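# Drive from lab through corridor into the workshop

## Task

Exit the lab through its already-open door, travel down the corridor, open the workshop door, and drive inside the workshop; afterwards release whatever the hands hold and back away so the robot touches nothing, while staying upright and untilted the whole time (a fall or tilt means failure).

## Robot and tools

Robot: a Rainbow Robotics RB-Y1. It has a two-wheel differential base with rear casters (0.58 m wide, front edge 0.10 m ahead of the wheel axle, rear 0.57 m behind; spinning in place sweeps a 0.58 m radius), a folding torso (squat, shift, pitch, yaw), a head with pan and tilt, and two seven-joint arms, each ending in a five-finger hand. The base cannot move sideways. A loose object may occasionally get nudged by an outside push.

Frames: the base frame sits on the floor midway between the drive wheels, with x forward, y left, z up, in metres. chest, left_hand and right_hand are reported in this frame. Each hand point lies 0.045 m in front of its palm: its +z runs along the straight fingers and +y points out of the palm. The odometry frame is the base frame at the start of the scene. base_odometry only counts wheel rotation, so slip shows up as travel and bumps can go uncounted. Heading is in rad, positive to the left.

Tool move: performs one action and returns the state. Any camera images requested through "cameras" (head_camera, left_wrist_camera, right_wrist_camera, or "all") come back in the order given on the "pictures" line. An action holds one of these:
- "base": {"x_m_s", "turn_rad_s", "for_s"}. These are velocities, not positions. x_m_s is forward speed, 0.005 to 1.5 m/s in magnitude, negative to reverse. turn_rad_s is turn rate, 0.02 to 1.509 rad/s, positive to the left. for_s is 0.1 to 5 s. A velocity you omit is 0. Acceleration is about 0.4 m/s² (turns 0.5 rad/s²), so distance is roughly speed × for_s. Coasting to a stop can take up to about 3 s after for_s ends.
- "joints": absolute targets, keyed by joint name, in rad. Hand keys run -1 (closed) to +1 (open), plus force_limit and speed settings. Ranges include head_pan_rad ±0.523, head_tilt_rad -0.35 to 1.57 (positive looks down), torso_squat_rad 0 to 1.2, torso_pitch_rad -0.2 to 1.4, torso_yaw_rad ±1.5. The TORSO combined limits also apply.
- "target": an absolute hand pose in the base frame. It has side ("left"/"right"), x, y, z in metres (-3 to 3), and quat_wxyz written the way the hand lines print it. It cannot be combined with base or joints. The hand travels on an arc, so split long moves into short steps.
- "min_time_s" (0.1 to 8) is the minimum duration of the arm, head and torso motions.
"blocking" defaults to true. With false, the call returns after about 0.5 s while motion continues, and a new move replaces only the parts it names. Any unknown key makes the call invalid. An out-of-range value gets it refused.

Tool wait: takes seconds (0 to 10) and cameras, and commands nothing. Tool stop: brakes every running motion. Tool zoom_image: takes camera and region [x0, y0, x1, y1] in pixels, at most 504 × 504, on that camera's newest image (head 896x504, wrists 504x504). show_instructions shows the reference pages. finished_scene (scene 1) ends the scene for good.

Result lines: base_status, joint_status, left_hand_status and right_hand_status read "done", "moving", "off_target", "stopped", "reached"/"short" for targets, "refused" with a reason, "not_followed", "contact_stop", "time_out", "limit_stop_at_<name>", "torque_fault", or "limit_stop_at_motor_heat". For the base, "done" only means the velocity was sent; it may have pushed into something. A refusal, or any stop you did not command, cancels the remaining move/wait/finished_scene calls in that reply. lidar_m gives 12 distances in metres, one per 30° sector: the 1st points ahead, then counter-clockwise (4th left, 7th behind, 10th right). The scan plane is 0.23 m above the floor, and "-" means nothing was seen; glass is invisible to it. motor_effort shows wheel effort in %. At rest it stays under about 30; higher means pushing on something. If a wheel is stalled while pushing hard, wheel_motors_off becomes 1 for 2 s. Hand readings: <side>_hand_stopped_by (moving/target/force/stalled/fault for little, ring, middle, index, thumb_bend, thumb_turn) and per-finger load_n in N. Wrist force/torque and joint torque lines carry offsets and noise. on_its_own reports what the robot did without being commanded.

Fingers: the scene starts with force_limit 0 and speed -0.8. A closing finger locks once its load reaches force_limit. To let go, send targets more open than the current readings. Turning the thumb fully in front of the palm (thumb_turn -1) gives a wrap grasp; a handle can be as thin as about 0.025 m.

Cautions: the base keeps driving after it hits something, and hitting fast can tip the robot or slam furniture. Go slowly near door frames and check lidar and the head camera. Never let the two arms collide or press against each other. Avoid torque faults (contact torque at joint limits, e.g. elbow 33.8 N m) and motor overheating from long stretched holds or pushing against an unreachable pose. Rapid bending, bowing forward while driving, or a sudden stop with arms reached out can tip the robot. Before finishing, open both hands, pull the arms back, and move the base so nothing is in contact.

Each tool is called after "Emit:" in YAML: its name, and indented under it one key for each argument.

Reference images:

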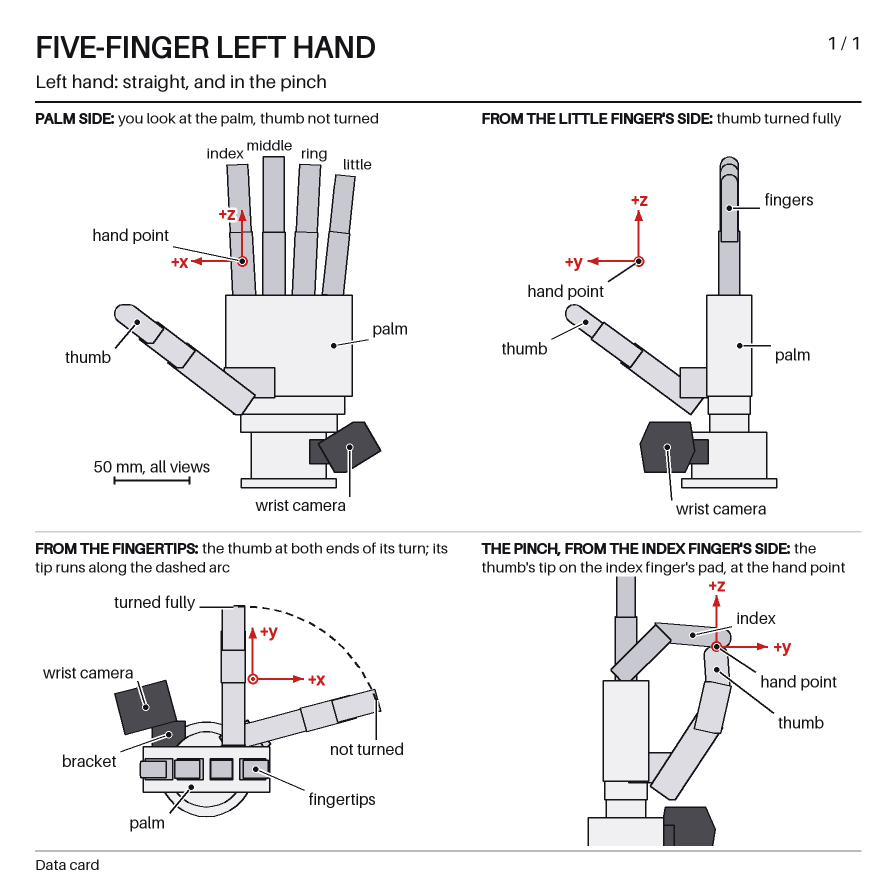

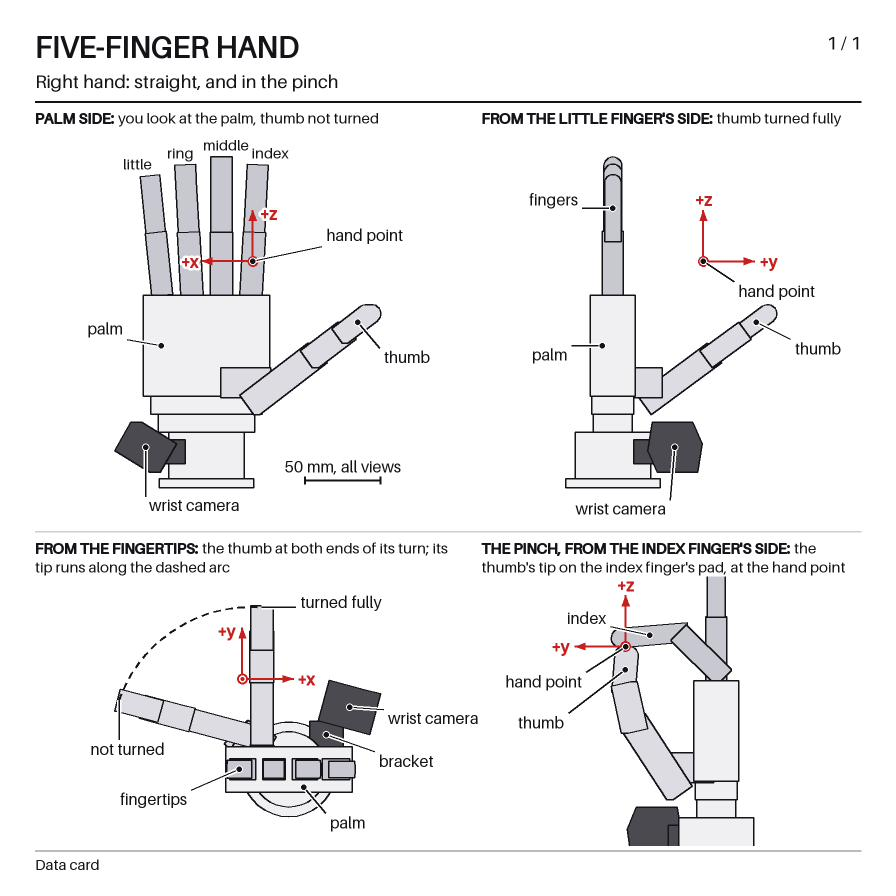

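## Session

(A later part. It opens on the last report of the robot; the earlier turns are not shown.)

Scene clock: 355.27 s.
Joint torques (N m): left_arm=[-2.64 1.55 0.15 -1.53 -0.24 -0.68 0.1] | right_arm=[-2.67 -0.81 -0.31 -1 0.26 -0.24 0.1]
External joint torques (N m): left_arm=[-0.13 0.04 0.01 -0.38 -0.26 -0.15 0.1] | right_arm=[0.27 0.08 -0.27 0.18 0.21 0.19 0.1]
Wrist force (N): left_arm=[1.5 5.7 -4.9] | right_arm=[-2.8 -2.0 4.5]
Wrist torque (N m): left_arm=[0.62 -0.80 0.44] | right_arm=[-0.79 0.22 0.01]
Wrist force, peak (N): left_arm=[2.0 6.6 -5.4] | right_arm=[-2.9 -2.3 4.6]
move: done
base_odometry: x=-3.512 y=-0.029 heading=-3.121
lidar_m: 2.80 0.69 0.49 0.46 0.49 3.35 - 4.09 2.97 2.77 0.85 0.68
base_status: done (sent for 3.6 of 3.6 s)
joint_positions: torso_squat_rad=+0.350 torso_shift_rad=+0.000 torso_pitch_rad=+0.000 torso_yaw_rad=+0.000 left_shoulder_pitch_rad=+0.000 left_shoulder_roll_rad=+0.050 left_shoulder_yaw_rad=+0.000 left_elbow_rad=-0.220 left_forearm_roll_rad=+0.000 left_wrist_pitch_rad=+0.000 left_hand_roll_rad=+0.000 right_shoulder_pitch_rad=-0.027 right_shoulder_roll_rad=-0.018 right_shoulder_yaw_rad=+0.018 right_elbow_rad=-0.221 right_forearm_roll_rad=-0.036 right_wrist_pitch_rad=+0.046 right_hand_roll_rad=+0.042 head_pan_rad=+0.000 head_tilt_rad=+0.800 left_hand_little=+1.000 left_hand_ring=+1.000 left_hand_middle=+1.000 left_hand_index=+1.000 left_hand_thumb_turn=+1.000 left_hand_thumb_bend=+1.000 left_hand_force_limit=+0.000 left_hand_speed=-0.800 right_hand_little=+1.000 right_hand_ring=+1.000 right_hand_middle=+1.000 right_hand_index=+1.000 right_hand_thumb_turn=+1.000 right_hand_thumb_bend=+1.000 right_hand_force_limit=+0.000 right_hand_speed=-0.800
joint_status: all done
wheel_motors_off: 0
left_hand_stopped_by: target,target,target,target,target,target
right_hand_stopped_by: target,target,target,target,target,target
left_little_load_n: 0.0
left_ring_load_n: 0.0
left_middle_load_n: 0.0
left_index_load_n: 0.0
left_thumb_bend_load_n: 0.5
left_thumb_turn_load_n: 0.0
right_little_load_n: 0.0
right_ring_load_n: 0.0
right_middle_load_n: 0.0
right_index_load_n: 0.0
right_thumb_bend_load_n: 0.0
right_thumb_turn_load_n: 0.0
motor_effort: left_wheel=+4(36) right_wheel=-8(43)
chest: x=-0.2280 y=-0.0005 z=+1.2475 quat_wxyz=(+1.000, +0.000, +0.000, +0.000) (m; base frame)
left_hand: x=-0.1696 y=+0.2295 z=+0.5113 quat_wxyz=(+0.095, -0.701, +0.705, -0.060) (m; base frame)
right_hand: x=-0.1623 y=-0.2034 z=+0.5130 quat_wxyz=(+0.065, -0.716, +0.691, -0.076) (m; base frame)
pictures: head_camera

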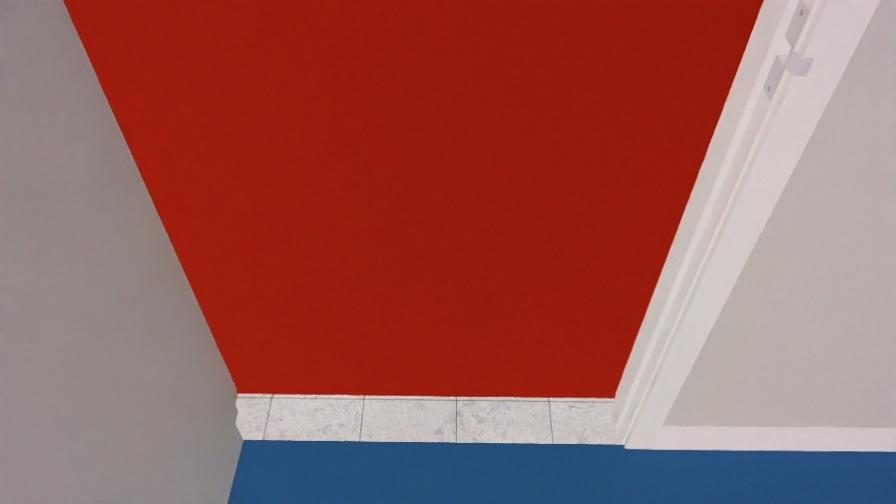

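Emit:
move:
  base: {"turn_rad_s": 0.08, "for_s": 0.37}

Emit:
move:
  base: {"x_m_s": 0.35, "for_s": 5.0}
  joints: {"head_tilt_rad": 0.3, "head_pan_rad": 0.0}
  cameras: ["head_camera"]

Emit:
move:
  joints: {"head_pan_rad": 0.5, "head_tilt_rad": 0.1}
  cameras: ["head_camera"]

Emit:
move:
  joints: {"head_pan_rad": -0.5, "head_tilt_rad": 0.1}
  cameras: ["head_camera"]

Scene clock: 384.87 s.
Joint torques (N m): left_arm=[-2.71 1.61 0.07 -1.49 -0.21 -0.63 0] | right_arm=[-2.98 -0.48 -0.11 -0.99 0.31 -0.42 0.23]
External joint torques (N m): left_arm=[-0.21 0.09 -0.07 -0.33 -0.23 -0.11 0] | right_arm=[-0.03 0.4 -0.07 0.19 0.26 0 0.23]
Wrist force (N): left_arm=[1.1 5.6 -5.3] | right_arm=[-2.8 -2.0 4.4]
Wrist torque (N m): left_arm=[0.62 -0.76 0.41] | right_arm=[-0.79 0.19 0.01]
Wrist force, peak (N): left_arm=[1.5 6.3 -5.6] | right_arm=[-2.9 -2.1 4.6]
move: done
base_odometry: x=-3.512 y=-0.029 heading=-3.093
lidar_m: 2.79 0.68 0.48 0.46 0.49 3.34 5.84 4.11 2.95 2.42 0.83 0.67
base_status: done (sent for 0.37 of 0.37 s)
joint_positions: torso_squat_rad=+0.350 torso_shift_rad=+0.000 torso_pitch_rad=+0.000 torso_yaw_rad=+0.000 left_shoulder_pitch_rad=+0.000 left_shoulder_roll_rad=+0.050 left_shoulder_yaw_rad=+0.000 left_elbow_rad=-0.220 left_forearm_roll_rad=+0.000 left_wrist_pitch_rad=+0.000 left_hand_roll_rad=+0.000 right_shoulder_pitch_rad=-0.027 right_shoulder_roll_rad=-0.018 right_shoulder_yaw_rad=+0.018 right_elbow_rad=-0.221 right_forearm_roll_rad=-0.036 right_wrist_pitch_rad=+0.046 right_hand_roll_rad=+0.042 head_pan_rad=+0.000 head_tilt_rad=+0.800 left_hand_little=+1.000 left_hand_ring=+1.000 left_hand_middle=+1.000 left_hand_index=+1.000 left_hand_thumb_turn=+1.000 left_hand_thumb_bend=+1.000 left_hand_force_limit=+0.000 left_hand_speed=-0.800 right_hand_little=+1.000 right_hand_ring=+1.000 right_hand_middle=+1.000 right_hand_index=+1.000 right_hand_thumb_turn=+1.000 right_hand_thumb_bend=+1.000 right_hand_force_limit=+0.000 right_hand_speed=-0.800
joint_status: not commanded
wheel_motors_off: 0
left_hand_stopped_by: target,target,target,target,target,target
right_hand_stopped_by: target,target,target,target,target,target
left_little_load_n: 0.0
left_ring_load_n: 0.0
left_middle_load_n: 0.0
left_index_load_n: 0.0
left_thumb_bend_load_n: 0.0
left_thumb_turn_load_n: 0.0
right_little_load_n: 0.0
right_ring_load_n: 0.0
right_middle_load_n: 0.0
right_index_load_n: 0.0
right_thumb_bend_load_n: 0.0
right_thumb_turn_load_n: 0.0
motor_effort: left_wheel=-16(37) right_wheel=+9(38)
chest: x=-0.2280 y=-0.0005 z=+1.2475 quat_wxyz=(+1.000, +0.000, +0.000, +0.000) (m; base frame)
left_hand: x=-0.1697 y=+0.2295 z=+0.5113 quat_wxyz=(+0.095, -0.701, +0.705, -0.060) (m; base frame)
right_hand: x=-0.1623 y=-0.2034 z=+0.5130 quat_wxyz=(+0.065, -0.716, +0.691, -0.076) (m; base frame)
pictures: none

Scene clock: 391.20 s.
Joint torques (N m): left_arm=[-2.54 1.38 0.17 -1.53 -0.2 -0.61 0.09] | right_arm=[-2.23 -0.38 -0.58 -1.03 0.23 -0.21 0.17]
External joint torques (N m): left_arm=[-0.03 -0.13 0.03 -0.38 -0.22 -0.08 0.09] | right_arm=[0.72 0.51 -0.54 0.16 0.18 0.21 0.17]
Wrist force (N): left_arm=[1.7 6.3 -4.7] | right_arm=[-2.8 -1.8 4.4]
Wrist torque (N m): left_arm=[0.68 -0.83 0.46] | right_arm=[-0.75 0.21 0.03]
Wrist force, peak (N): left_arm=[1.5 6.9 -5.5] | right_arm=[-2.9 -2.1 4.6]
move: done
base_odometry: x=-5.260 y=-0.116 heading=-3.092
lidar_m: 1.05 1.09 1.48 3.91 1.50 1.15 1.92 1.11 1.46 2.79 1.54 1.10
base_status: done (sent for 5 of 5 s)
joint_positions: torso_squat_rad=+0.350 torso_shift_rad=+0.000 torso_pitch_rad=+0.000 torso_yaw_rad=+0.000 left_shoulder_pitch_rad=+0.000 left_shoulder_roll_rad=+0.050 left_shoulder_yaw_rad=+0.000 left_elbow_rad=-0.220 left_forearm_roll_rad=+0.000 left_wrist_pitch_rad=+0.000 left_hand_roll_rad=+0.000 right_shoulder_pitch_rad=-0.027 right_shoulder_roll_rad=-0.018 right_shoulder_yaw_rad=+0.018 right_elbow_rad=-0.221 right_forearm_roll_rad=-0.036 right_wrist_pitch_rad=+0.046 right_hand_roll_rad=+0.042 head_pan_rad=+0.000 head_tilt_rad=+0.300 left_hand_little=+1.000 left_hand_ring=+1.000 left_hand_middle=+1.000 left_hand_index=+1.000 left_hand_thumb_turn=+1.000 left_hand_thumb_bend=+1.000 left_hand_force_limit=+0.000 left_hand_speed=-0.800 right_hand_little=+1.000 right_hand_ring=+1.000 right_hand_middle=+1.000 right_hand_index=+1.000 right_hand_thumb_turn=+1.000 right_hand_thumb_bend=+1.000 right_hand_force_limit=+0.000 right_hand_speed=-0.800
joint_status: all done
wheel_motors_off: 0
left_hand_stopped_by: target,target,target,target,target,target
right_hand_stopped_by: target,target,target,target,target,target
left_little_load_n: 0.5
left_ring_load_n: 0.0
left_middle_load_n: 0.0
left_index_load_n: 0.0
left_thumb_bend_load_n: 0.0
left_thumb_turn_load_n: 0.0
right_little_load_n: 0.0
right_ring_load_n: 0.0
right_middle_load_n: 0.0
right_index_load_n: 0.0
right_thumb_bend_load_n: 0.0
right_thumb_turn_load_n: 0.0
motor_effort: left_wheel=+4(39) right_wheel=-5(32)
chest: x=-0.2279 y=-0.0005 z=+1.2475 quat_wxyz=(+1.000, +0.000, +0.000, +0.000) (m; base frame)
left_hand: x=-0.1696 y=+0.2295 z=+0.5113 quat_wxyz=(+0.095, -0.701, +0.705, -0.060) (m; base frame)
right_hand: x=-0.1622 y=-0.2034 z=+0.5130 quat_wxyz=(+0.065, -0.716, +0.691, -0.076) (m; base frame)
pictures: head_camera

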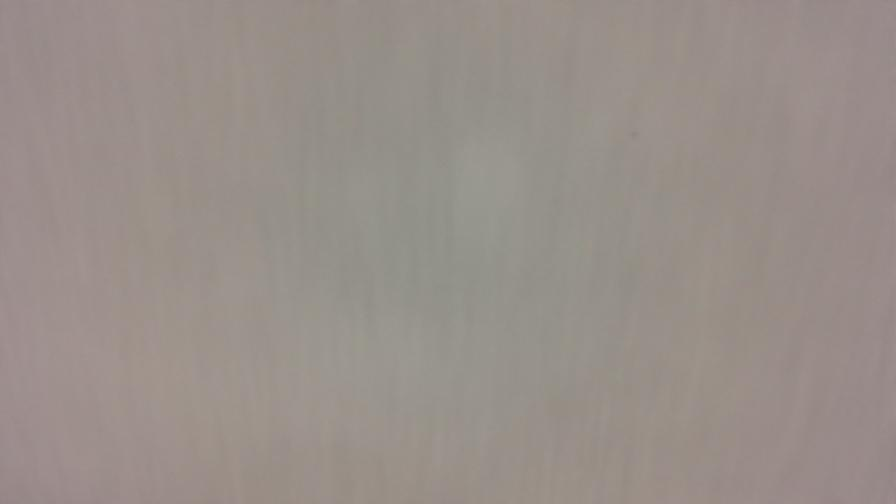

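Scene clock: 392.20 s.
Joint torques (N m): left_arm=[-2.36 1.54 0.19 -1.54 -0.25 -0.65 0.07] | right_arm=[-2.26 -0.3 -0.06 -0.84 0.21 -0.28 0.12]
External joint torques (N m): left_arm=[0.15 0.03 0.05 -0.39 -0.27 -0.12 0.07] | right_arm=[0.69 0.59 -0.02 0.34 0.17 0.14 0.12]
Wrist force (N): left_arm=[1.3 6.1 -5.1] | right_arm=[-2.6 -2.0 4.4]
Wrist torque (N m): left_arm=[0.67 -0.75 0.43] | right_arm=[-0.80 0.18 0.03]
Wrist force, peak (N): left_arm=[2.0 6.2 -5.5] | right_arm=[-2.8 -2.0 4.5]
move: done
base_odometry: x=-5.260 y=-0.116 heading=-3.092
lidar_m: 1.05 1.09 1.47 3.92 1.50 1.16 1.95 1.11 1.48 2.79 1.53 1.11
base_status: not commanded
joint_positions: torso_squat_rad=+0.350 torso_shift_rad=+0.000 torso_pitch_rad=+0.000 torso_yaw_rad=+0.000 left_shoulder_pitch_rad=+0.000 left_shoulder_roll_rad=+0.050 left_shoulder_yaw_rad=+0.000 left_elbow_rad=-0.220 left_forearm_roll_rad=+0.000 left_wrist_pitch_rad=+0.000 left_hand_roll_rad=+0.000 right_shoulder_pitch_rad=-0.027 right_shoulder_roll_rad=-0.018 right_shoulder_yaw_rad=+0.018 right_elbow_rad=-0.221 right_forearm_roll_rad=-0.036 right_wrist_pitch_rad=+0.046 right_hand_roll_rad=+0.042 head_pan_rad=+0.500 head_tilt_rad=+0.100 left_hand_little=+1.000 left_hand_ring=+1.000 left_hand_middle=+1.000 left_hand_index=+1.000 left_hand_thumb_turn=+1.000 left_hand_thumb_bend=+1.000 left_hand_force_limit=+0.000 left_hand_speed=-0.800 right_hand_little=+1.000 right_hand_ring=+1.000 right_hand_middle=+1.000 right_hand_index=+1.000 right_hand_thumb_turn=+1.000 right_hand_thumb_bend=+1.000 right_hand_force_limit=+0.000 right_hand_speed=-0.800
joint_status: all done
wheel_motors_off: 0
left_hand_stopped_by: target,target,target,target,target,target
right_hand_stopped_by: target,target,target,target,target,target
left_little_load_n: 0.0
left_ring_load_n: -0.5
left_middle_load_n: 0.0
left_index_load_n: 0.0
left_thumb_bend_load_n: 0.0
left_thumb_turn_load_n: 0.0
right_little_load_n: 0.0
right_ring_load_n: 0.0
right_middle_load_n: 0.0
right_index_load_n: 0.0
right_thumb_bend_load_n: 0.0
right_thumb_turn_load_n: 0.0
motor_effort: left_wheel=+6(6) right_wheel=-5(6)
chest: x=-0.2280 y=-0.0005 z=+1.2475 quat_wxyz=(+1.000, +0.000, +0.000, +0.000) (m; base frame)
left_hand: x=-0.1696 y=+0.2295 z=+0.5113 quat_wxyz=(+0.095, -0.701, +0.705, -0.060) (m; base frame)
right_hand: x=-0.1623 y=-0.2034 z=+0.5130 quat_wxyz=(+0.065, -0.716, +0.691, -0.076) (m; base frame)
pictures: head_camera

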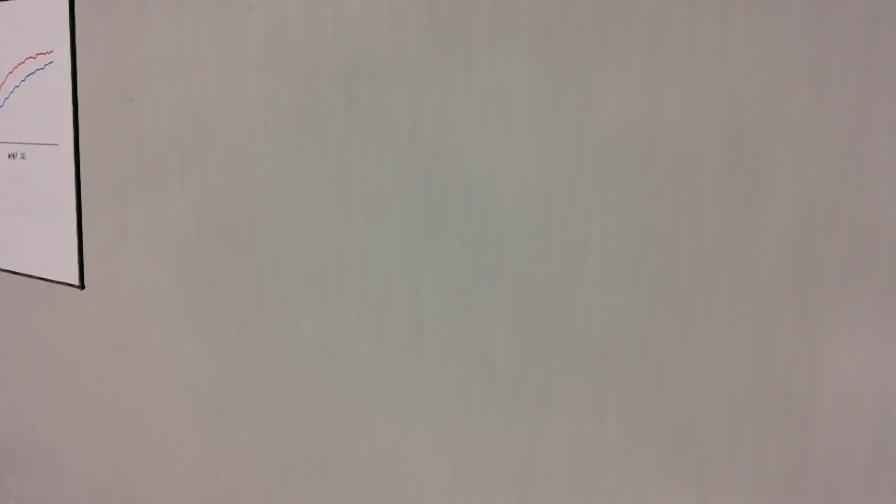

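Scene clock: 393.53 s.
Joint torques (N m): left_arm=[-2.51 1.34 -0.02 -1.51 -0.23 -0.65 0.02] | right_arm=[-2.57 -0.23 -0.41 -1.05 0.25 -0.28 0.03]
External joint torques (N m): left_arm=[-0.01 -0.18 -0.16 -0.36 -0.25 -0.12 0.02] | right_arm=[0.38 0.66 -0.37 0.14 0.2 0.15 0.04]
Wrist force (N): left_arm=[1.5 6.5 -5.3] | right_arm=[-2.8 -1.8 4.1]
Wrist torque (N m): left_arm=[0.74 -0.79 0.42] | right_arm=[-0.74 0.20 0.02]
Wrist force, peak (N): left_arm=[1.9 6.7 -5.3] | right_arm=[-2.7 -2.0 4.5]
move: done
base_odometry: x=-5.260 y=-0.116 heading=-3.092
lidar_m: 1.05 1.09 1.47 3.92 1.49 1.16 1.92 1.11 1.48 2.80 1.54 1.10
base_status: not commanded
joint_positions: torso_squat_rad=+0.350 torso_shift_rad=+0.000 torso_pitch_rad=+0.000 torso_yaw_rad=+0.000 left_shoulder_pitch_rad=+0.000 left_shoulder_roll_rad=+0.050 left_shoulder_yaw_rad=+0.000 left_elbow_rad=-0.220 left_forearm_roll_rad=+0.000 left_wrist_pitch_rad=+0.000 left_hand_roll_rad=+0.000 right_shoulder_pitch_rad=-0.027 right_shoulder_roll_rad=-0.018 right_shoulder_yaw_rad=+0.018 right_elbow_rad=-0.221 right_forearm_roll_rad=-0.036 right_wrist_pitch_rad=+0.046 right_hand_roll_rad=+0.042 head_pan_rad=-0.500 head_tilt_rad=+0.100 left_hand_little=+1.000 left_hand_ring=+1.000 left_hand_middle=+1.000 left_hand_index=+1.000 left_hand_thumb_turn=+1.000 left_hand_thumb_bend=+1.000 left_hand_force_limit=+0.000 left_hand_speed=-0.800 right_hand_little=+1.000 right_hand_ring=+1.000 right_hand_middle=+1.000 right_hand_index=+1.000 right_hand_thumb_turn=+1.000 right_hand_thumb_bend=+1.000 right_hand_force_limit=+0.000 right_hand_speed=-0.800
joint_status: all done
wheel_motors_off: 0
left_hand_stopped_by: target,target,target,target,target,target
right_hand_stopped_by: target,target,target,target,target,target
left_little_load_n: 0.0
left_ring_load_n: 0.0
left_middle_load_n: 0.0
left_index_load_n: 0.0
left_thumb_bend_load_n: 0.0
left_thumb_turn_load_n: 0.0
right_little_load_n: 0.0
right_ring_load_n: 0.0
right_middle_load_n: 0.0
right_index_load_n: 0.0
right_thumb_bend_load_n: 0.0
right_thumb_turn_load_n: 0.0
motor_effort: left_wheel=+2(6) right_wheel=-5(6)
chest: x=-0.2280 y=-0.0005 z=+1.2475 quat_wxyz=(+1.000, +0.000, +0.000, +0.000) (m; base frame)
left_hand: x=-0.1696 y=+0.2295 z=+0.5113 quat_wxyz=(+0.095, -0.701, +0.705, -0.060) (m; base frame)
right_hand: x=-0.1623 y=-0.2034 z=+0.5130 quat_wxyz=(+0.065, -0.716, +0.691, -0.076) (m; base frame)
pictures: head_camera

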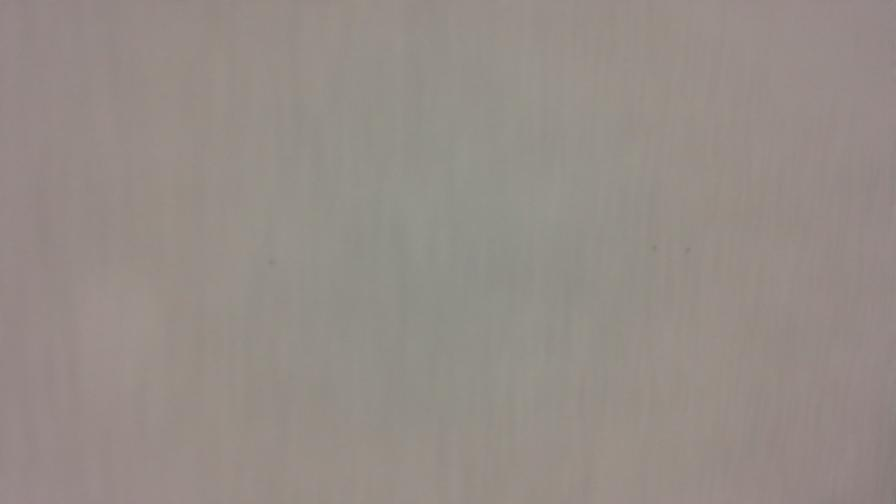

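Emit:
move:
  base: {"turn_rad_s": 0.8, "for_s": 1.9}
  joints: {"head_tilt_rad": 0.2, "head_pan_rad": 0.0}
  cameras: ["head_camera"]

Scene clock: 403.23 s.
Joint torques (N m): left_arm=[-2.95 1.48 -0.24 -1.49 -0.25 -0.55 0.03] | right_arm=[-2.54 0.09 -0.58 -0.96 0.23 -0.33 0.16]
External joint torques (N m): left_arm=[-0.45 -0.04 -0.38 -0.34 -0.27 -0.03 0.03] | right_arm=[0.4 0.97 -0.54 0.22 0.19 0.09 0.16]
Wrist force (N): left_arm=[1.1 6.2 -5.1] | right_arm=[-3.0 -1.8 4.3]
Wrist torque (N m): left_arm=[0.71 -0.72 0.42] | right_arm=[-0.74 0.23 0.02]
Wrist force, peak (N): left_arm=[1.6 6.4 -5.5] | right_arm=[-3.0 -1.9 4.6]
move: done
base_odometry: x=-5.260 y=-0.115 heading=-1.573
lidar_m: 3.35 1.58 1.16 1.62 1.08 1.37 2.75 1.67 1.15 1.08 1.09 1.41
base_status: done (sent for 1.9 of 1.9 s)
joint_positions: torso_squat_rad=+0.350 torso_shift_rad=+0.000 torso_pitch_rad=+0.000 torso_yaw_rad=+0.000 left_shoulder_pitch_rad=+0.000 left_shoulder_roll_rad=+0.050 left_shoulder_yaw_rad=+0.000 left_elbow_rad=-0.220 left_forearm_roll_rad=+0.000 left_wrist_pitch_rad=+0.000 left_hand_roll_rad=+0.000 right_shoulder_pitch_rad=-0.027 right_shoulder_roll_rad=-0.018 right_shoulder_yaw_rad=+0.018 right_elbow_rad=-0.221 right_forearm_roll_rad=-0.036 right_wrist_pitch_rad=+0.046 right_hand_roll_rad=+0.042 head_pan_rad=+0.000 head_tilt_rad=+0.200 left_hand_little=+1.000 left_hand_ring=+1.000 left_hand_middle=+1.000 left_hand_index=+1.000 left_hand_thumb_turn=+1.000 left_hand_thumb_bend=+1.000 left_hand_force_limit=+0.000 left_hand_speed=-0.800 right_hand_little=+1.000 right_hand_ring=+1.000 right_hand_middle=+1.000 right_hand_index=+1.000 right_hand_thumb_turn=+1.000 right_hand_thumb_bend=+1.000 right_hand_force_limit=+0.000 right_hand_speed=-0.800
joint_status: all done
wheel_motors_off: 0
left_hand_stopped_by: target,target,target,target,target,target
right_hand_stopped_by: target,target,target,target,target,target
left_little_load_n: 0.0
left_ring_load_n: 0.0
left_middle_load_n: 0.0
left_index_load_n: 0.0
left_thumb_bend_load_n: 0.0
left_thumb_turn_load_n: 0.0
right_little_load_n: 0.0
right_ring_load_n: 0.0
right_middle_load_n: 0.0
right_index_load_n: 0.0
right_thumb_bend_load_n: 0.0
right_thumb_turn_load_n: 0.0
motor_effort: left_wheel=+3(39) right_wheel=+9(41)
chest: x=-0.2280 y=-0.0005 z=+1.2475 quat_wxyz=(+1.000, +0.000, +0.000, +0.000) (m; base frame)
left_hand: x=-0.1697 y=+0.2295 z=+0.5113 quat_wxyz=(+0.095, -0.701, +0.705, -0.060) (m; base frame)
right_hand: x=-0.1623 y=-0.2034 z=+0.5130 quat_wxyz=(+0.065, -0.716, +0.691, -0.076) (m; base frame)
pictures: head_camera

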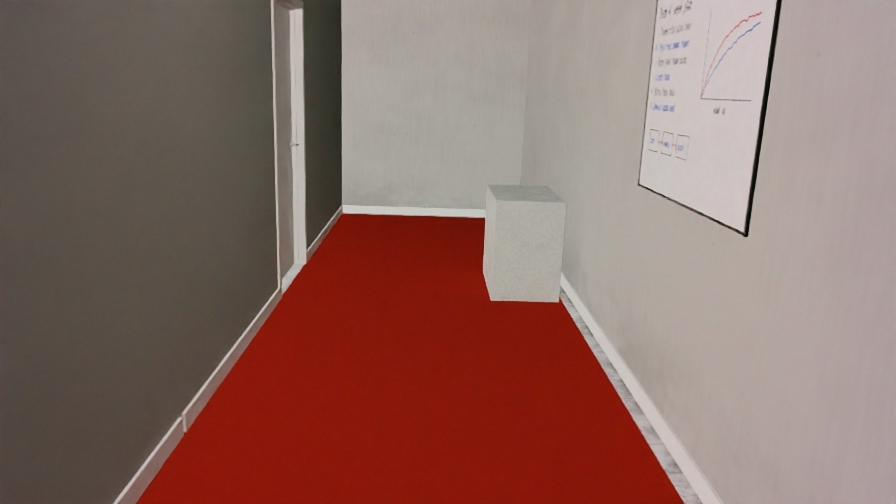

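Emit:
zoom_image:
  camera: "head_camera"
  region: [220, 0, 400, 300]

Scaled by 1.680 from the camera's 896x504 image, which has a finer 1280x720 frame.

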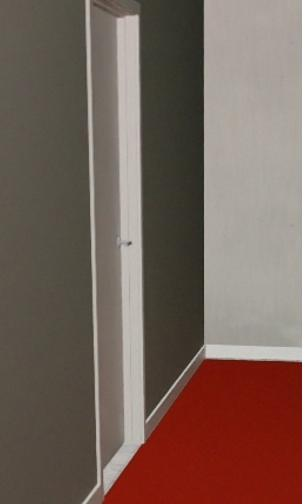

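Emit:
move:
  base: {"turn_rad_s": 0.1, "for_s": 0.3}

Emit:
move:
  base: {"x_m_s": 0.5, "for_s": 4.6}
  joints: {"head_tilt_rad": 0.4, "head_pan_rad": 0.3}
  cameras: ["head_camera"]

Scene clock: 476.33 s.
Joint torques (N m): left_arm=[-2.94 1.78 0.07 -1.46 -0.23 -0.54 -0.04] | right_arm=[-2.31 -0.18 -0.13 -0.85 0.35 -0.34 0.13]
External joint torques (N m): left_arm=[-0.44 0.26 -0.07 -0.3 -0.25 -0.02 -0.04] | right_arm=[0.63 0.7 -0.09 0.33 0.3 0.09 0.13]
Wrist force (N): left_arm=[1.7 6.3 -4.7] | right_arm=[-2.8 -1.8 4.3]
Wrist torque (N m): left_arm=[0.69 -0.80 0.44] | right_arm=[-0.74 0.21 0.03]
Wrist force, peak (N): left_arm=[1.7 6.7 -5.2] | right_arm=[-3.0 -1.8 4.5]
move: done
base_odometry: x=-5.260 y=-0.115 heading=-1.543
lidar_m: 3.66 1.52 1.16 1.77 1.09 1.41 2.76 1.60 1.14 1.08 1.09 1.46
base_status: done (sent for 0.3 of 0.3 s)
joint_positions: torso_squat_rad=+0.350 torso_shift_rad=+0.000 torso_pitch_rad=+0.000 torso_yaw_rad=+0.000 left_shoulder_pitch_rad=+0.000 left_shoulder_roll_rad=+0.050 left_shoulder_yaw_rad=+0.000 left_elbow_rad=-0.220 left_forearm_roll_rad=+0.000 left_wrist_pitch_rad=+0.000 left_hand_roll_rad=+0.000 right_shoulder_pitch_rad=-0.027 right_shoulder_roll_rad=-0.018 right_shoulder_yaw_rad=+0.018 right_elbow_rad=-0.221 right_forearm_roll_rad=-0.036 right_wrist_pitch_rad=+0.046 right_hand_roll_rad=+0.042 head_pan_rad=+0.000 head_tilt_rad=+0.200 left_hand_little=+1.000 left_hand_ring=+1.000 left_hand_middle=+1.000 left_hand_index=+1.000 left_hand_thumb_turn=+1.000 left_hand_thumb_bend=+1.000 left_hand_force_limit=+0.000 left_hand_speed=-0.800 right_hand_little=+1.000 right_hand_ring=+1.000 right_hand_middle=+1.000 right_hand_index=+1.000 right_hand_thumb_turn=+1.000 right_hand_thumb_bend=+1.000 right_hand_force_limit=+0.000 right_hand_speed=-0.800
joint_status: not commanded
wheel_motors_off: 0
left_hand_stopped_by: target,target,target,target,target,target
right_hand_stopped_by: target,target,target,target,target,target
left_little_load_n: 0.0
left_ring_load_n: 0.0
left_middle_load_n: 0.0
left_index_load_n: 0.0
left_thumb_bend_load_n: -0.5
left_thumb_turn_load_n: 0.0
right_little_load_n: 0.0
right_ring_load_n: 0.0
right_middle_load_n: 0.0
right_index_load_n: 0.0
right_thumb_bend_load_n: 0.0
right_thumb_turn_load_n: 0.0
motor_effort: left_wheel=+5(16) right_wheel=+12(33)
chest: x=-0.2280 y=-0.0005 z=+1.2475 quat_wxyz=(+1.000, +0.000, +0.000, +0.000) (m; base frame)
left_hand: x=-0.1697 y=+0.2295 z=+0.5112 quat_wxyz=(+0.095, -0.701, +0.705, -0.060) (m; base frame)
right_hand: x=-0.1623 y=-0.2034 z=+0.5130 quat_wxyz=(+0.065, -0.716, +0.691, -0.076) (m; base frame)
pictures: none

Scene clock: 482.67 s.
Joint torques (N m): left_arm=[-2.37 1.55 0.1 -1.5 -0.25 -0.58 0.05] | right_arm=[-2.21 -0.19 -0.32 -0.72 0.29 -0.26 0.19]
External joint torques (N m): left_arm=[0.13 0.03 -0.04 -0.34 -0.27 -0.06 0.05] | right_arm=[0.74 0.69 -0.28 0.46 0.24 0.16 0.2]
Wrist force (N): left_arm=[1.7 6.1 -4.9] | right_arm=[-2.9 -1.8 4.3]
Wrist torque (N m): left_arm=[0.66 -0.81 0.45] | right_arm=[-0.75 0.22 0.01]
Wrist force, peak (N): left_arm=[1.7 6.7 -5.6] | right_arm=[-2.8 -2.2 4.5]
move: done
base_odometry: x=-5.196 y=-2.414 heading=-1.543
lidar_m: 2.21 1.66 1.16 1.10 1.14 1.53 3.83 1.48 1.04 1.00 1.00 1.32
base_status: done (sent for 4.6 of 4.6 s)
joint_positions: torso_squat_rad=+0.350 torso_shift_rad=+0.000 torso_pitch_rad=+0.000 torso_yaw_rad=+0.000 left_shoulder_pitch_rad=+0.000 left_shoulder_roll_rad=+0.050 left_shoulder_yaw_rad=+0.000 left_elbow_rad=-0.220 left_forearm_roll_rad=+0.000 left_wrist_pitch_rad=+0.000 left_hand_roll_rad=+0.000 right_shoulder_pitch_rad=-0.028 right_shoulder_roll_rad=-0.018 right_shoulder_yaw_rad=+0.018 right_elbow_rad=-0.221 right_forearm_roll_rad=-0.036 right_wrist_pitch_rad=+0.046 right_hand_roll_rad=+0.042 head_pan_rad=+0.300 head_tilt_rad=+0.400 left_hand_little=+1.000 left_hand_ring=+1.000 left_hand_middle=+1.000 left_hand_index=+1.000 left_hand_thumb_turn=+1.000 left_hand_thumb_bend=+1.000 left_hand_force_limit=+0.000 left_hand_speed=-0.800 right_hand_little=+1.000 right_hand_ring=+1.000 right_hand_middle=+1.000 right_hand_index=+1.000 right_hand_thumb_turn=+1.000 right_hand_thumb_bend=+1.000 right_hand_force_limit=+0.000 right_hand_speed=-0.800
joint_status: all done
wheel_motors_off: 0
left_hand_stopped_by: target,target,target,target,target,target
right_hand_stopped_by: target,target,target,target,target,target
left_little_load_n: 0.0
left_ring_load_n: 0.0
left_middle_load_n: 0.0
left_index_load_n: 0.0
left_thumb_bend_load_n: 0.0
left_thumb_turn_load_n: 0.0
right_little_load_n: 0.0
right_ring_load_n: 0.0
right_middle_load_n: 0.0
right_index_load_n: 0.0
right_thumb_bend_load_n: 0.0
right_thumb_turn_load_n: 0.0
motor_effort: left_wheel=+7(41) right_wheel=-5(46)
chest: x=-0.2280 y=-0.0005 z=+1.2475 quat_wxyz=(+1.000, +0.000, +0.000, +0.000) (m; base frame)
left_hand: x=-0.1696 y=+0.2295 z=+0.5113 quat_wxyz=(+0.095, -0.701, +0.705, -0.060) (m; base frame)
right_hand: x=-0.1622 y=-0.2034 z=+0.5130 quat_wxyz=(+0.065, -0.716, +0.691, -0.076) (m; base frame)
pictures: head_camera

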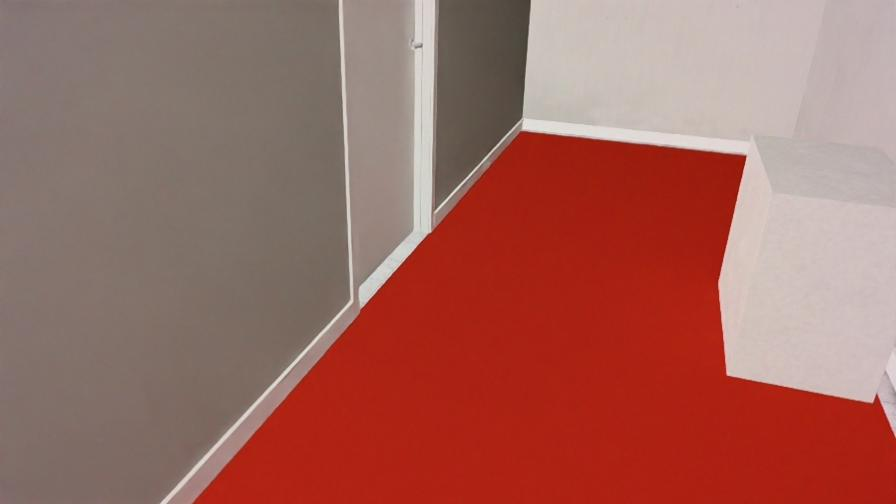

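Emit:
move:
  base: {"turn_rad_s": 0.2, "for_s": 0.58}

Emit:
move:
  base: {"x_m_s": 0.52, "for_s": 4.97}

Emit:
move:
  base: {"turn_rad_s": 0.7, "for_s": 2.06}
  joints: {"head_tilt_rad": 0.3, "head_pan_rad": 0.0}
  cameras: ["head_camera"]

Scene clock: 523.63 s.
Joint torques (N m): left_arm=[-2.49 1.56 0.05 -1.47 -0.22 -0.53 0.05] | right_arm=[-2.29 -0.45 -0.44 -1.03 0.25 -0.23 0.15]
External joint torques (N m): left_arm=[0.01 0.04 -0.09 -0.31 -0.24 -0.01 0.05] | right_arm=[0.66 0.43 -0.4 0.16 0.2 0.19 0.15]
Wrist force (N): left_arm=[1.8 6.1 -5.0] | right_arm=[-2.7 -1.9 4.5]
Wrist torque (N m): left_arm=[0.68 -0.81 0.47] | right_arm=[-0.79 0.19 0.02]
Wrist force, peak (N): left_arm=[1.8 6.4 -5.3] | right_arm=[-2.9 -2.1 4.5]
move: done
base_odometry: x=-5.196 y=-2.415 heading=-1.430
lidar_m: 2.21 1.49 1.14 1.11 1.18 1.73 3.06 1.32 1.02 1.00 1.04 1.51
base_status: done (sent for 0.57 of 0.57 s)
joint_positions: torso_squat_rad=+0.350 torso_shift_rad=+0.000 torso_pitch_rad=+0.000 torso_yaw_rad=+0.000 left_shoulder_pitch_rad=+0.000 left_shoulder_roll_rad=+0.050 left_shoulder_yaw_rad=+0.000 left_elbow_rad=-0.220 left_forearm_roll_rad=+0.000 left_wrist_pitch_rad=+0.000 left_hand_roll_rad=+0.000 right_shoulder_pitch_rad=-0.028 right_shoulder_roll_rad=-0.018 right_shoulder_yaw_rad=+0.018 right_elbow_rad=-0.221 right_forearm_roll_rad=-0.036 right_wrist_pitch_rad=+0.046 right_hand_roll_rad=+0.042 head_pan_rad=+0.300 head_tilt_rad=+0.400 left_hand_little=+1.000 left_hand_ring=+1.000 left_hand_middle=+1.000 left_hand_index=+1.000 left_hand_thumb_turn=+1.000 left_hand_thumb_bend=+1.000 left_hand_force_limit=+0.000 left_hand_speed=-0.800 right_hand_little=+1.000 right_hand_ring=+1.000 right_hand_middle=+1.000 right_hand_index=+1.000 right_hand_thumb_turn=+1.000 right_hand_thumb_bend=+1.000 right_hand_force_limit=+0.000 right_hand_speed=-0.800
joint_status: not commanded
wheel_motors_off: 0
left_hand_stopped_by: target,target,target,target,target,target
right_hand_stopped_by: target,target,target,target,target,target
left_little_load_n: 0.0
left_ring_load_n: 0.0
left_middle_load_n: 0.0
left_index_load_n: 0.0
left_thumb_bend_load_n: 0.0
left_thumb_turn_load_n: 0.0
right_little_load_n: 0.0
right_ring_load_n: 0.0
right_middle_load_n: 0.0
right_index_load_n: 0.0
right_thumb_bend_load_n: 0.0
right_thumb_turn_load_n: 0.0
motor_effort: left_wheel=-11(40) right_wheel=-1(39)
chest: x=-0.2280 y=-0.0005 z=+1.2475 quat_wxyz=(+1.000, +0.000, +0.000, +0.000) (m; base frame)
left_hand: x=-0.1696 y=+0.2295 z=+0.5113 quat_wxyz=(+0.095, -0.701, +0.705, -0.060) (m; base frame)
right_hand: x=-0.1622 y=-0.2034 z=+0.5130 quat_wxyz=(+0.065, -0.716, +0.691, -0.076) (m; base frame)
pictures: none

Scene clock: 530.10 s.
Joint torques (N m): left_arm=[-2.63 1.53 0.06 -1.3 -0.26 -0.57 0.16] | right_arm=[-2.2 -0.59 -0.41 -0.71 0.27 -0.36 0.16]
External joint torques (N m): left_arm=[-0.12 0.02 -0.08 -0.14 -0.29 -0.04 0.16] | right_arm=[0.75 0.3 -0.37 0.48 0.22 0.06 0.16]
Wrist force (N): left_arm=[1.3 6.4 -5.1] | right_arm=[-2.9 -1.8 4.3]
Wrist torque (N m): left_arm=[0.72 -0.78 0.43] | right_arm=[-0.75 0.21 0.02]
Wrist force, peak (N): left_arm=[1.6 6.5 -5.5] | right_arm=[-2.7 -2.2 4.6]
move: done
base_odometry: x=-4.832 y=-4.972 heading=-1.429
lidar_m: 2.82 1.23 1.02 0.99 0.99 1.43 3.60 1.58 0.60 0.57 0.58 1.80
base_status: done (sent for 4.97 of 4.97 s)
joint_positions: torso_squat_rad=+0.350 torso_shift_rad=+0.000 torso_pitch_rad=+0.000 torso_yaw_rad=+0.000 left_shoulder_pitch_rad=+0.000 left_shoulder_roll_rad=+0.050 left_shoulder_yaw_rad=+0.000 left_elbow_rad=-0.220 left_forearm_roll_rad=+0.000 left_wrist_pitch_rad=+0.000 left_hand_roll_rad=+0.000 right_shoulder_pitch_rad=-0.028 right_shoulder_roll_rad=-0.018 right_shoulder_yaw_rad=+0.018 right_elbow_rad=-0.221 right_forearm_roll_rad=-0.036 right_wrist_pitch_rad=+0.046 right_hand_roll_rad=+0.042 head_pan_rad=+0.300 head_tilt_rad=+0.400 left_hand_little=+1.000 left_hand_ring=+1.000 left_hand_middle=+1.000 left_hand_index=+1.000 left_hand_thumb_turn=+1.000 left_hand_thumb_bend=+1.000 left_hand_force_limit=+0.000 left_hand_speed=-0.800 right_hand_little=+1.000 right_hand_ring=+1.000 right_hand_middle=+1.000 right_hand_index=+1.000 right_hand_thumb_turn=+1.000 right_hand_thumb_bend=+1.000 right_hand_force_limit=+0.000 right_hand_speed=-0.800
joint_status: not commanded
wheel_motors_off: 0
left_hand_stopped_by: target,target,target,target,target,target
right_hand_stopped_by: target,target,target,target,target,target
left_little_load_n: 0.0
left_ring_load_n: 0.0
left_middle_load_n: 0.0
left_index_load_n: 0.0
left_thumb_bend_load_n: -0.5
left_thumb_turn_load_n: 0.0
right_little_load_n: 0.0
right_ring_load_n: 0.0
right_middle_load_n: 0.0
right_index_load_n: 0.0
right_thumb_bend_load_n: -0.5
right_thumb_turn_load_n: 0.0
motor_effort: left_wheel=+5(41) right_wheel=-7(37)
chest: x=-0.2279 y=-0.0005 z=+1.2475 quat_wxyz=(+1.000, +0.000, +0.000, +0.000) (m; base frame)
left_hand: x=-0.1696 y=+0.2295 z=+0.5113 quat_wxyz=(+0.095, -0.701, +0.705, -0.060) (m; base frame)
right_hand: x=-0.1622 y=-0.2034 z=+0.5130 quat_wxyz=(+0.065, -0.716, +0.691, -0.076) (m; base frame)
pictures: none

Scene clock: 534.03 s.
Joint torques (N m): left_arm=[-3.28 1.62 0.03 -1.73 -0.25 -0.62 0.12] | right_arm=[-2.57 -0.42 -0.45 -0.97 0.29 -0.27 0.1]
External joint torques (N m): left_arm=[-0.77 0.1 -0.11 -0.58 -0.27 -0.1 0.12] | right_arm=[0.38 0.46 -0.41 0.22 0.25 0.15 0.1]
Wrist force (N): left_arm=[1.4 6.0 -5.3] | right_arm=[-2.7 -1.8 4.3]
Wrist torque (N m): left_arm=[0.68 -0.79 0.43] | right_arm=[-0.76 0.19 0.02]
Wrist force, peak (N): left_arm=[1.8 7.0 -5.4] | right_arm=[-3.1 -2.5 4.3]
move: done
base_odometry: x=-4.832 y=-4.972 heading=+0.016
lidar_m: 0.99 1.01 1.25 3.02 1.79 0.57 0.56 0.61 1.61 2.92 1.39 1.03
base_status: done (sent for 2.07 of 2.07 s)
joint_positions: torso_squat_rad=+0.350 torso_shift_rad=+0.000 torso_pitch_rad=+0.000 torso_yaw_rad=+0.000 left_shoulder_pitch_rad=+0.000 left_shoulder_roll_rad=+0.050 left_shoulder_yaw_rad=+0.000 left_elbow_rad=-0.220 left_forearm_roll_rad=+0.000 left_wrist_pitch_rad=+0.000 left_hand_roll_rad=+0.000 right_shoulder_pitch_rad=-0.027 right_shoulder_roll_rad=-0.018 right_shoulder_yaw_rad=+0.018 right_elbow_rad=-0.221 right_forearm_roll_rad=-0.036 right_wrist_pitch_rad=+0.046 right_hand_roll_rad=+0.042 head_pan_rad=+0.000 head_tilt_rad=+0.300 left_hand_little=+1.000 left_hand_ring=+1.000 left_hand_middle=+1.000 left_hand_index=+1.000 left_hand_thumb_turn=+1.000 left_hand_thumb_bend=+1.000 left_hand_force_limit=+0.000 left_hand_speed=-0.800 right_hand_little=+1.000 right_hand_ring=+1.000 right_hand_middle=+1.000 right_hand_index=+1.000 right_hand_thumb_turn=+1.000 right_hand_thumb_bend=+1.000 right_hand_force_limit=+0.000 right_hand_speed=-0.800
joint_status: all done
wheel_motors_off: 0
left_hand_stopped_by: target,target,target,target,target,target
right_hand_stopped_by: target,target,target,target,target,target
left_little_load_n: 0.0
left_ring_load_n: 0.0
left_middle_load_n: 0.0
left_index_load_n: 0.0
left_thumb_bend_load_n: 0.0
left_thumb_turn_load_n: 0.0
right_little_load_n: 0.0
right_ring_load_n: 0.0
right_middle_load_n: 0.0
right_index_load_n: 0.0
right_thumb_bend_load_n: 0.0
right_thumb_turn_load_n: 0.0
on_its_own: the wheels pushed hard for 0.2 s: something may have held the robot back, and base_odometry may count slip
motor_effort: left_wheel=+2(100) right_wheel=+10(41)
chest: x=-0.2280 y=-0.0005 z=+1.2475 quat_wxyz=(+1.000, +0.000, +0.000, +0.000) (m; base frame)
left_hand: x=-0.1698 y=+0.2295 z=+0.5113 quat_wxyz=(+0.095, -0.701, +0.705, -0.060) (m; base frame)
right_hand: x=-0.1623 y=-0.2034 z=+0.5130 quat_wxyz=(+0.065, -0.716, +0.691, -0.076) (m; base frame)
pictures: head_camera

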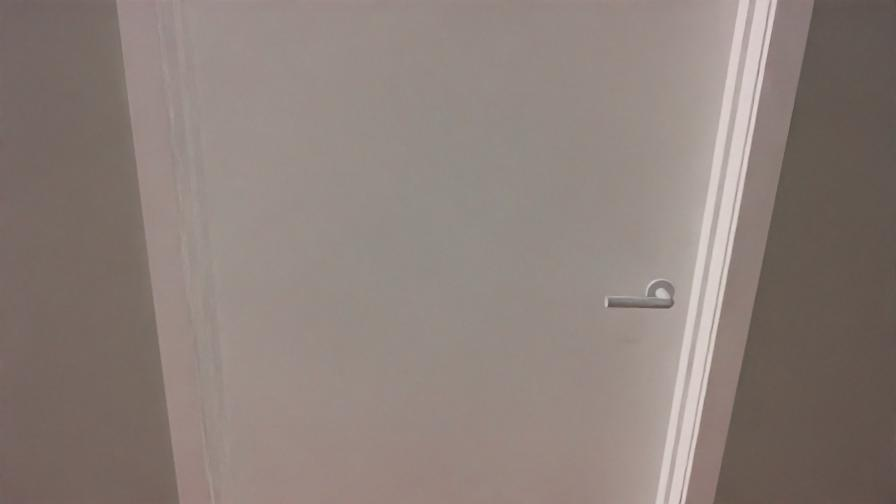

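Emit:
move:
  base: {"x_m_s": 0.25, "for_s": 1.8}
  joints: {"head_tilt_rad": 0.55, "head_pan_rad": -0.3}
  cameras: ["head_camera"]

Scene clock: 581.80 s.
Joint torques (N m): left_arm=[-2.84 1.59 0.22 -1.67 -0.22 -0.6 0.15] | right_arm=[-2.24 -0.79 -0.17 -1 0.16 -0.33 0.11]
External joint torques (N m): left_arm=[-0.33 0.07 0.08 -0.52 -0.24 -0.08 0.15] | right_arm=[0.71 0.1 -0.13 0.19 0.11 0.09 0.11]
Wrist force (N): left_arm=[1.4 5.9 -4.7] | right_arm=[-2.8 -1.7 4.4]
Wrist torque (N m): left_arm=[0.62 -0.74 0.41] | right_arm=[-0.74 0.21 0.04]
Wrist force, peak (N): left_arm=[1.9 6.7 -5.2] | right_arm=[-2.8 -2.4 4.7]
move: done
base_odometry: x=-4.382 y=-4.964 heading=+0.017
lidar_m: 0.54 0.56 0.63 1.56 2.44 1.06 1.00 1.05 2.21 2.40 0.72 0.58
base_status: done (sent for 1.8 of 1.8 s)
joint_positions: torso_squat_rad=+0.350 torso_shift_rad=+0.000 torso_pitch_rad=+0.000 torso_yaw_rad=+0.000 left_shoulder_pitch_rad=+0.000 left_shoulder_roll_rad=+0.050 left_shoulder_yaw_rad=+0.000 left_elbow_rad=-0.220 left_forearm_roll_rad=+0.000 left_wrist_pitch_rad=+0.000 left_hand_roll_rad=+0.000 right_shoulder_pitch_rad=-0.027 right_shoulder_roll_rad=-0.018 right_shoulder_yaw_rad=+0.018 right_elbow_rad=-0.221 right_forearm_roll_rad=-0.036 right_wrist_pitch_rad=+0.046 right_hand_roll_rad=+0.042 head_pan_rad=-0.300 head_tilt_rad=+0.550 left_hand_little=+1.000 left_hand_ring=+1.000 left_hand_middle=+1.000 left_hand_index=+1.000 left_hand_thumb_turn=+1.000 left_hand_thumb_bend=+1.000 left_hand_force_limit=+0.000 left_hand_speed=-0.800 right_hand_little=+1.000 right_hand_ring=+1.000 right_hand_middle=+1.000 right_hand_index=+1.000 right_hand_thumb_turn=+1.000 right_hand_thumb_bend=+1.000 right_hand_force_limit=+0.000 right_hand_speed=-0.800
joint_status: all done
wheel_motors_off: 0
left_hand_stopped_by: target,target,target,target,target,target
right_hand_stopped_by: target,target,target,target,target,target
left_little_load_n: 0.0
left_ring_load_n: 0.0
left_middle_load_n: 0.0
left_index_load_n: -0.5
left_thumb_bend_load_n: 0.0
left_thumb_turn_load_n: 0.0
right_little_load_n: 0.0
right_ring_load_n: 0.0
right_middle_load_n: 0.0
right_index_load_n: 0.0
right_thumb_bend_load_n: 0.0
right_thumb_turn_load_n: 0.0
motor_effort: left_wheel=+3(38) right_wheel=-9(42)
chest: x=-0.2279 y=-0.0005 z=+1.2475 quat_wxyz=(+1.000, +0.000, +0.000, +0.000) (m; base frame)
left_hand: x=-0.1696 y=+0.2295 z=+0.5113 quat_wxyz=(+0.095, -0.701, +0.705, -0.060) (m; base frame)
right_hand: x=-0.1622 y=-0.2034 z=+0.5130 quat_wxyz=(+0.065, -0.716, +0.691, -0.076) (m; base frame)
pictures: head_camera

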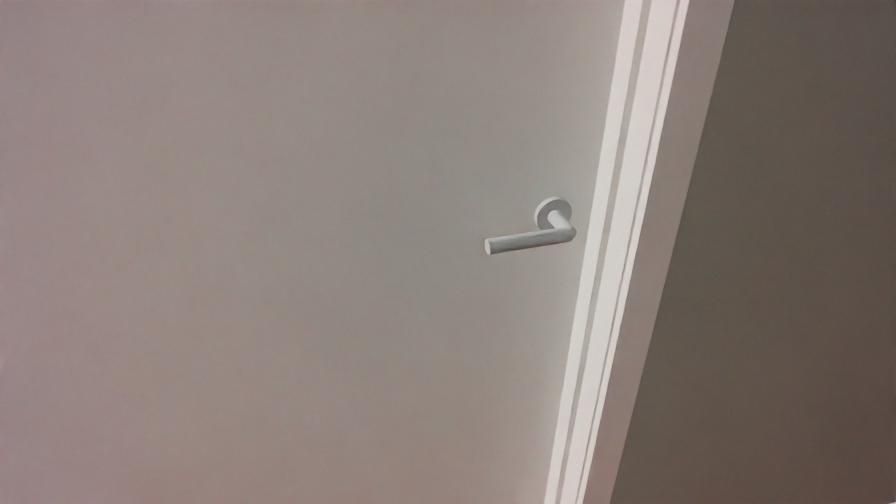

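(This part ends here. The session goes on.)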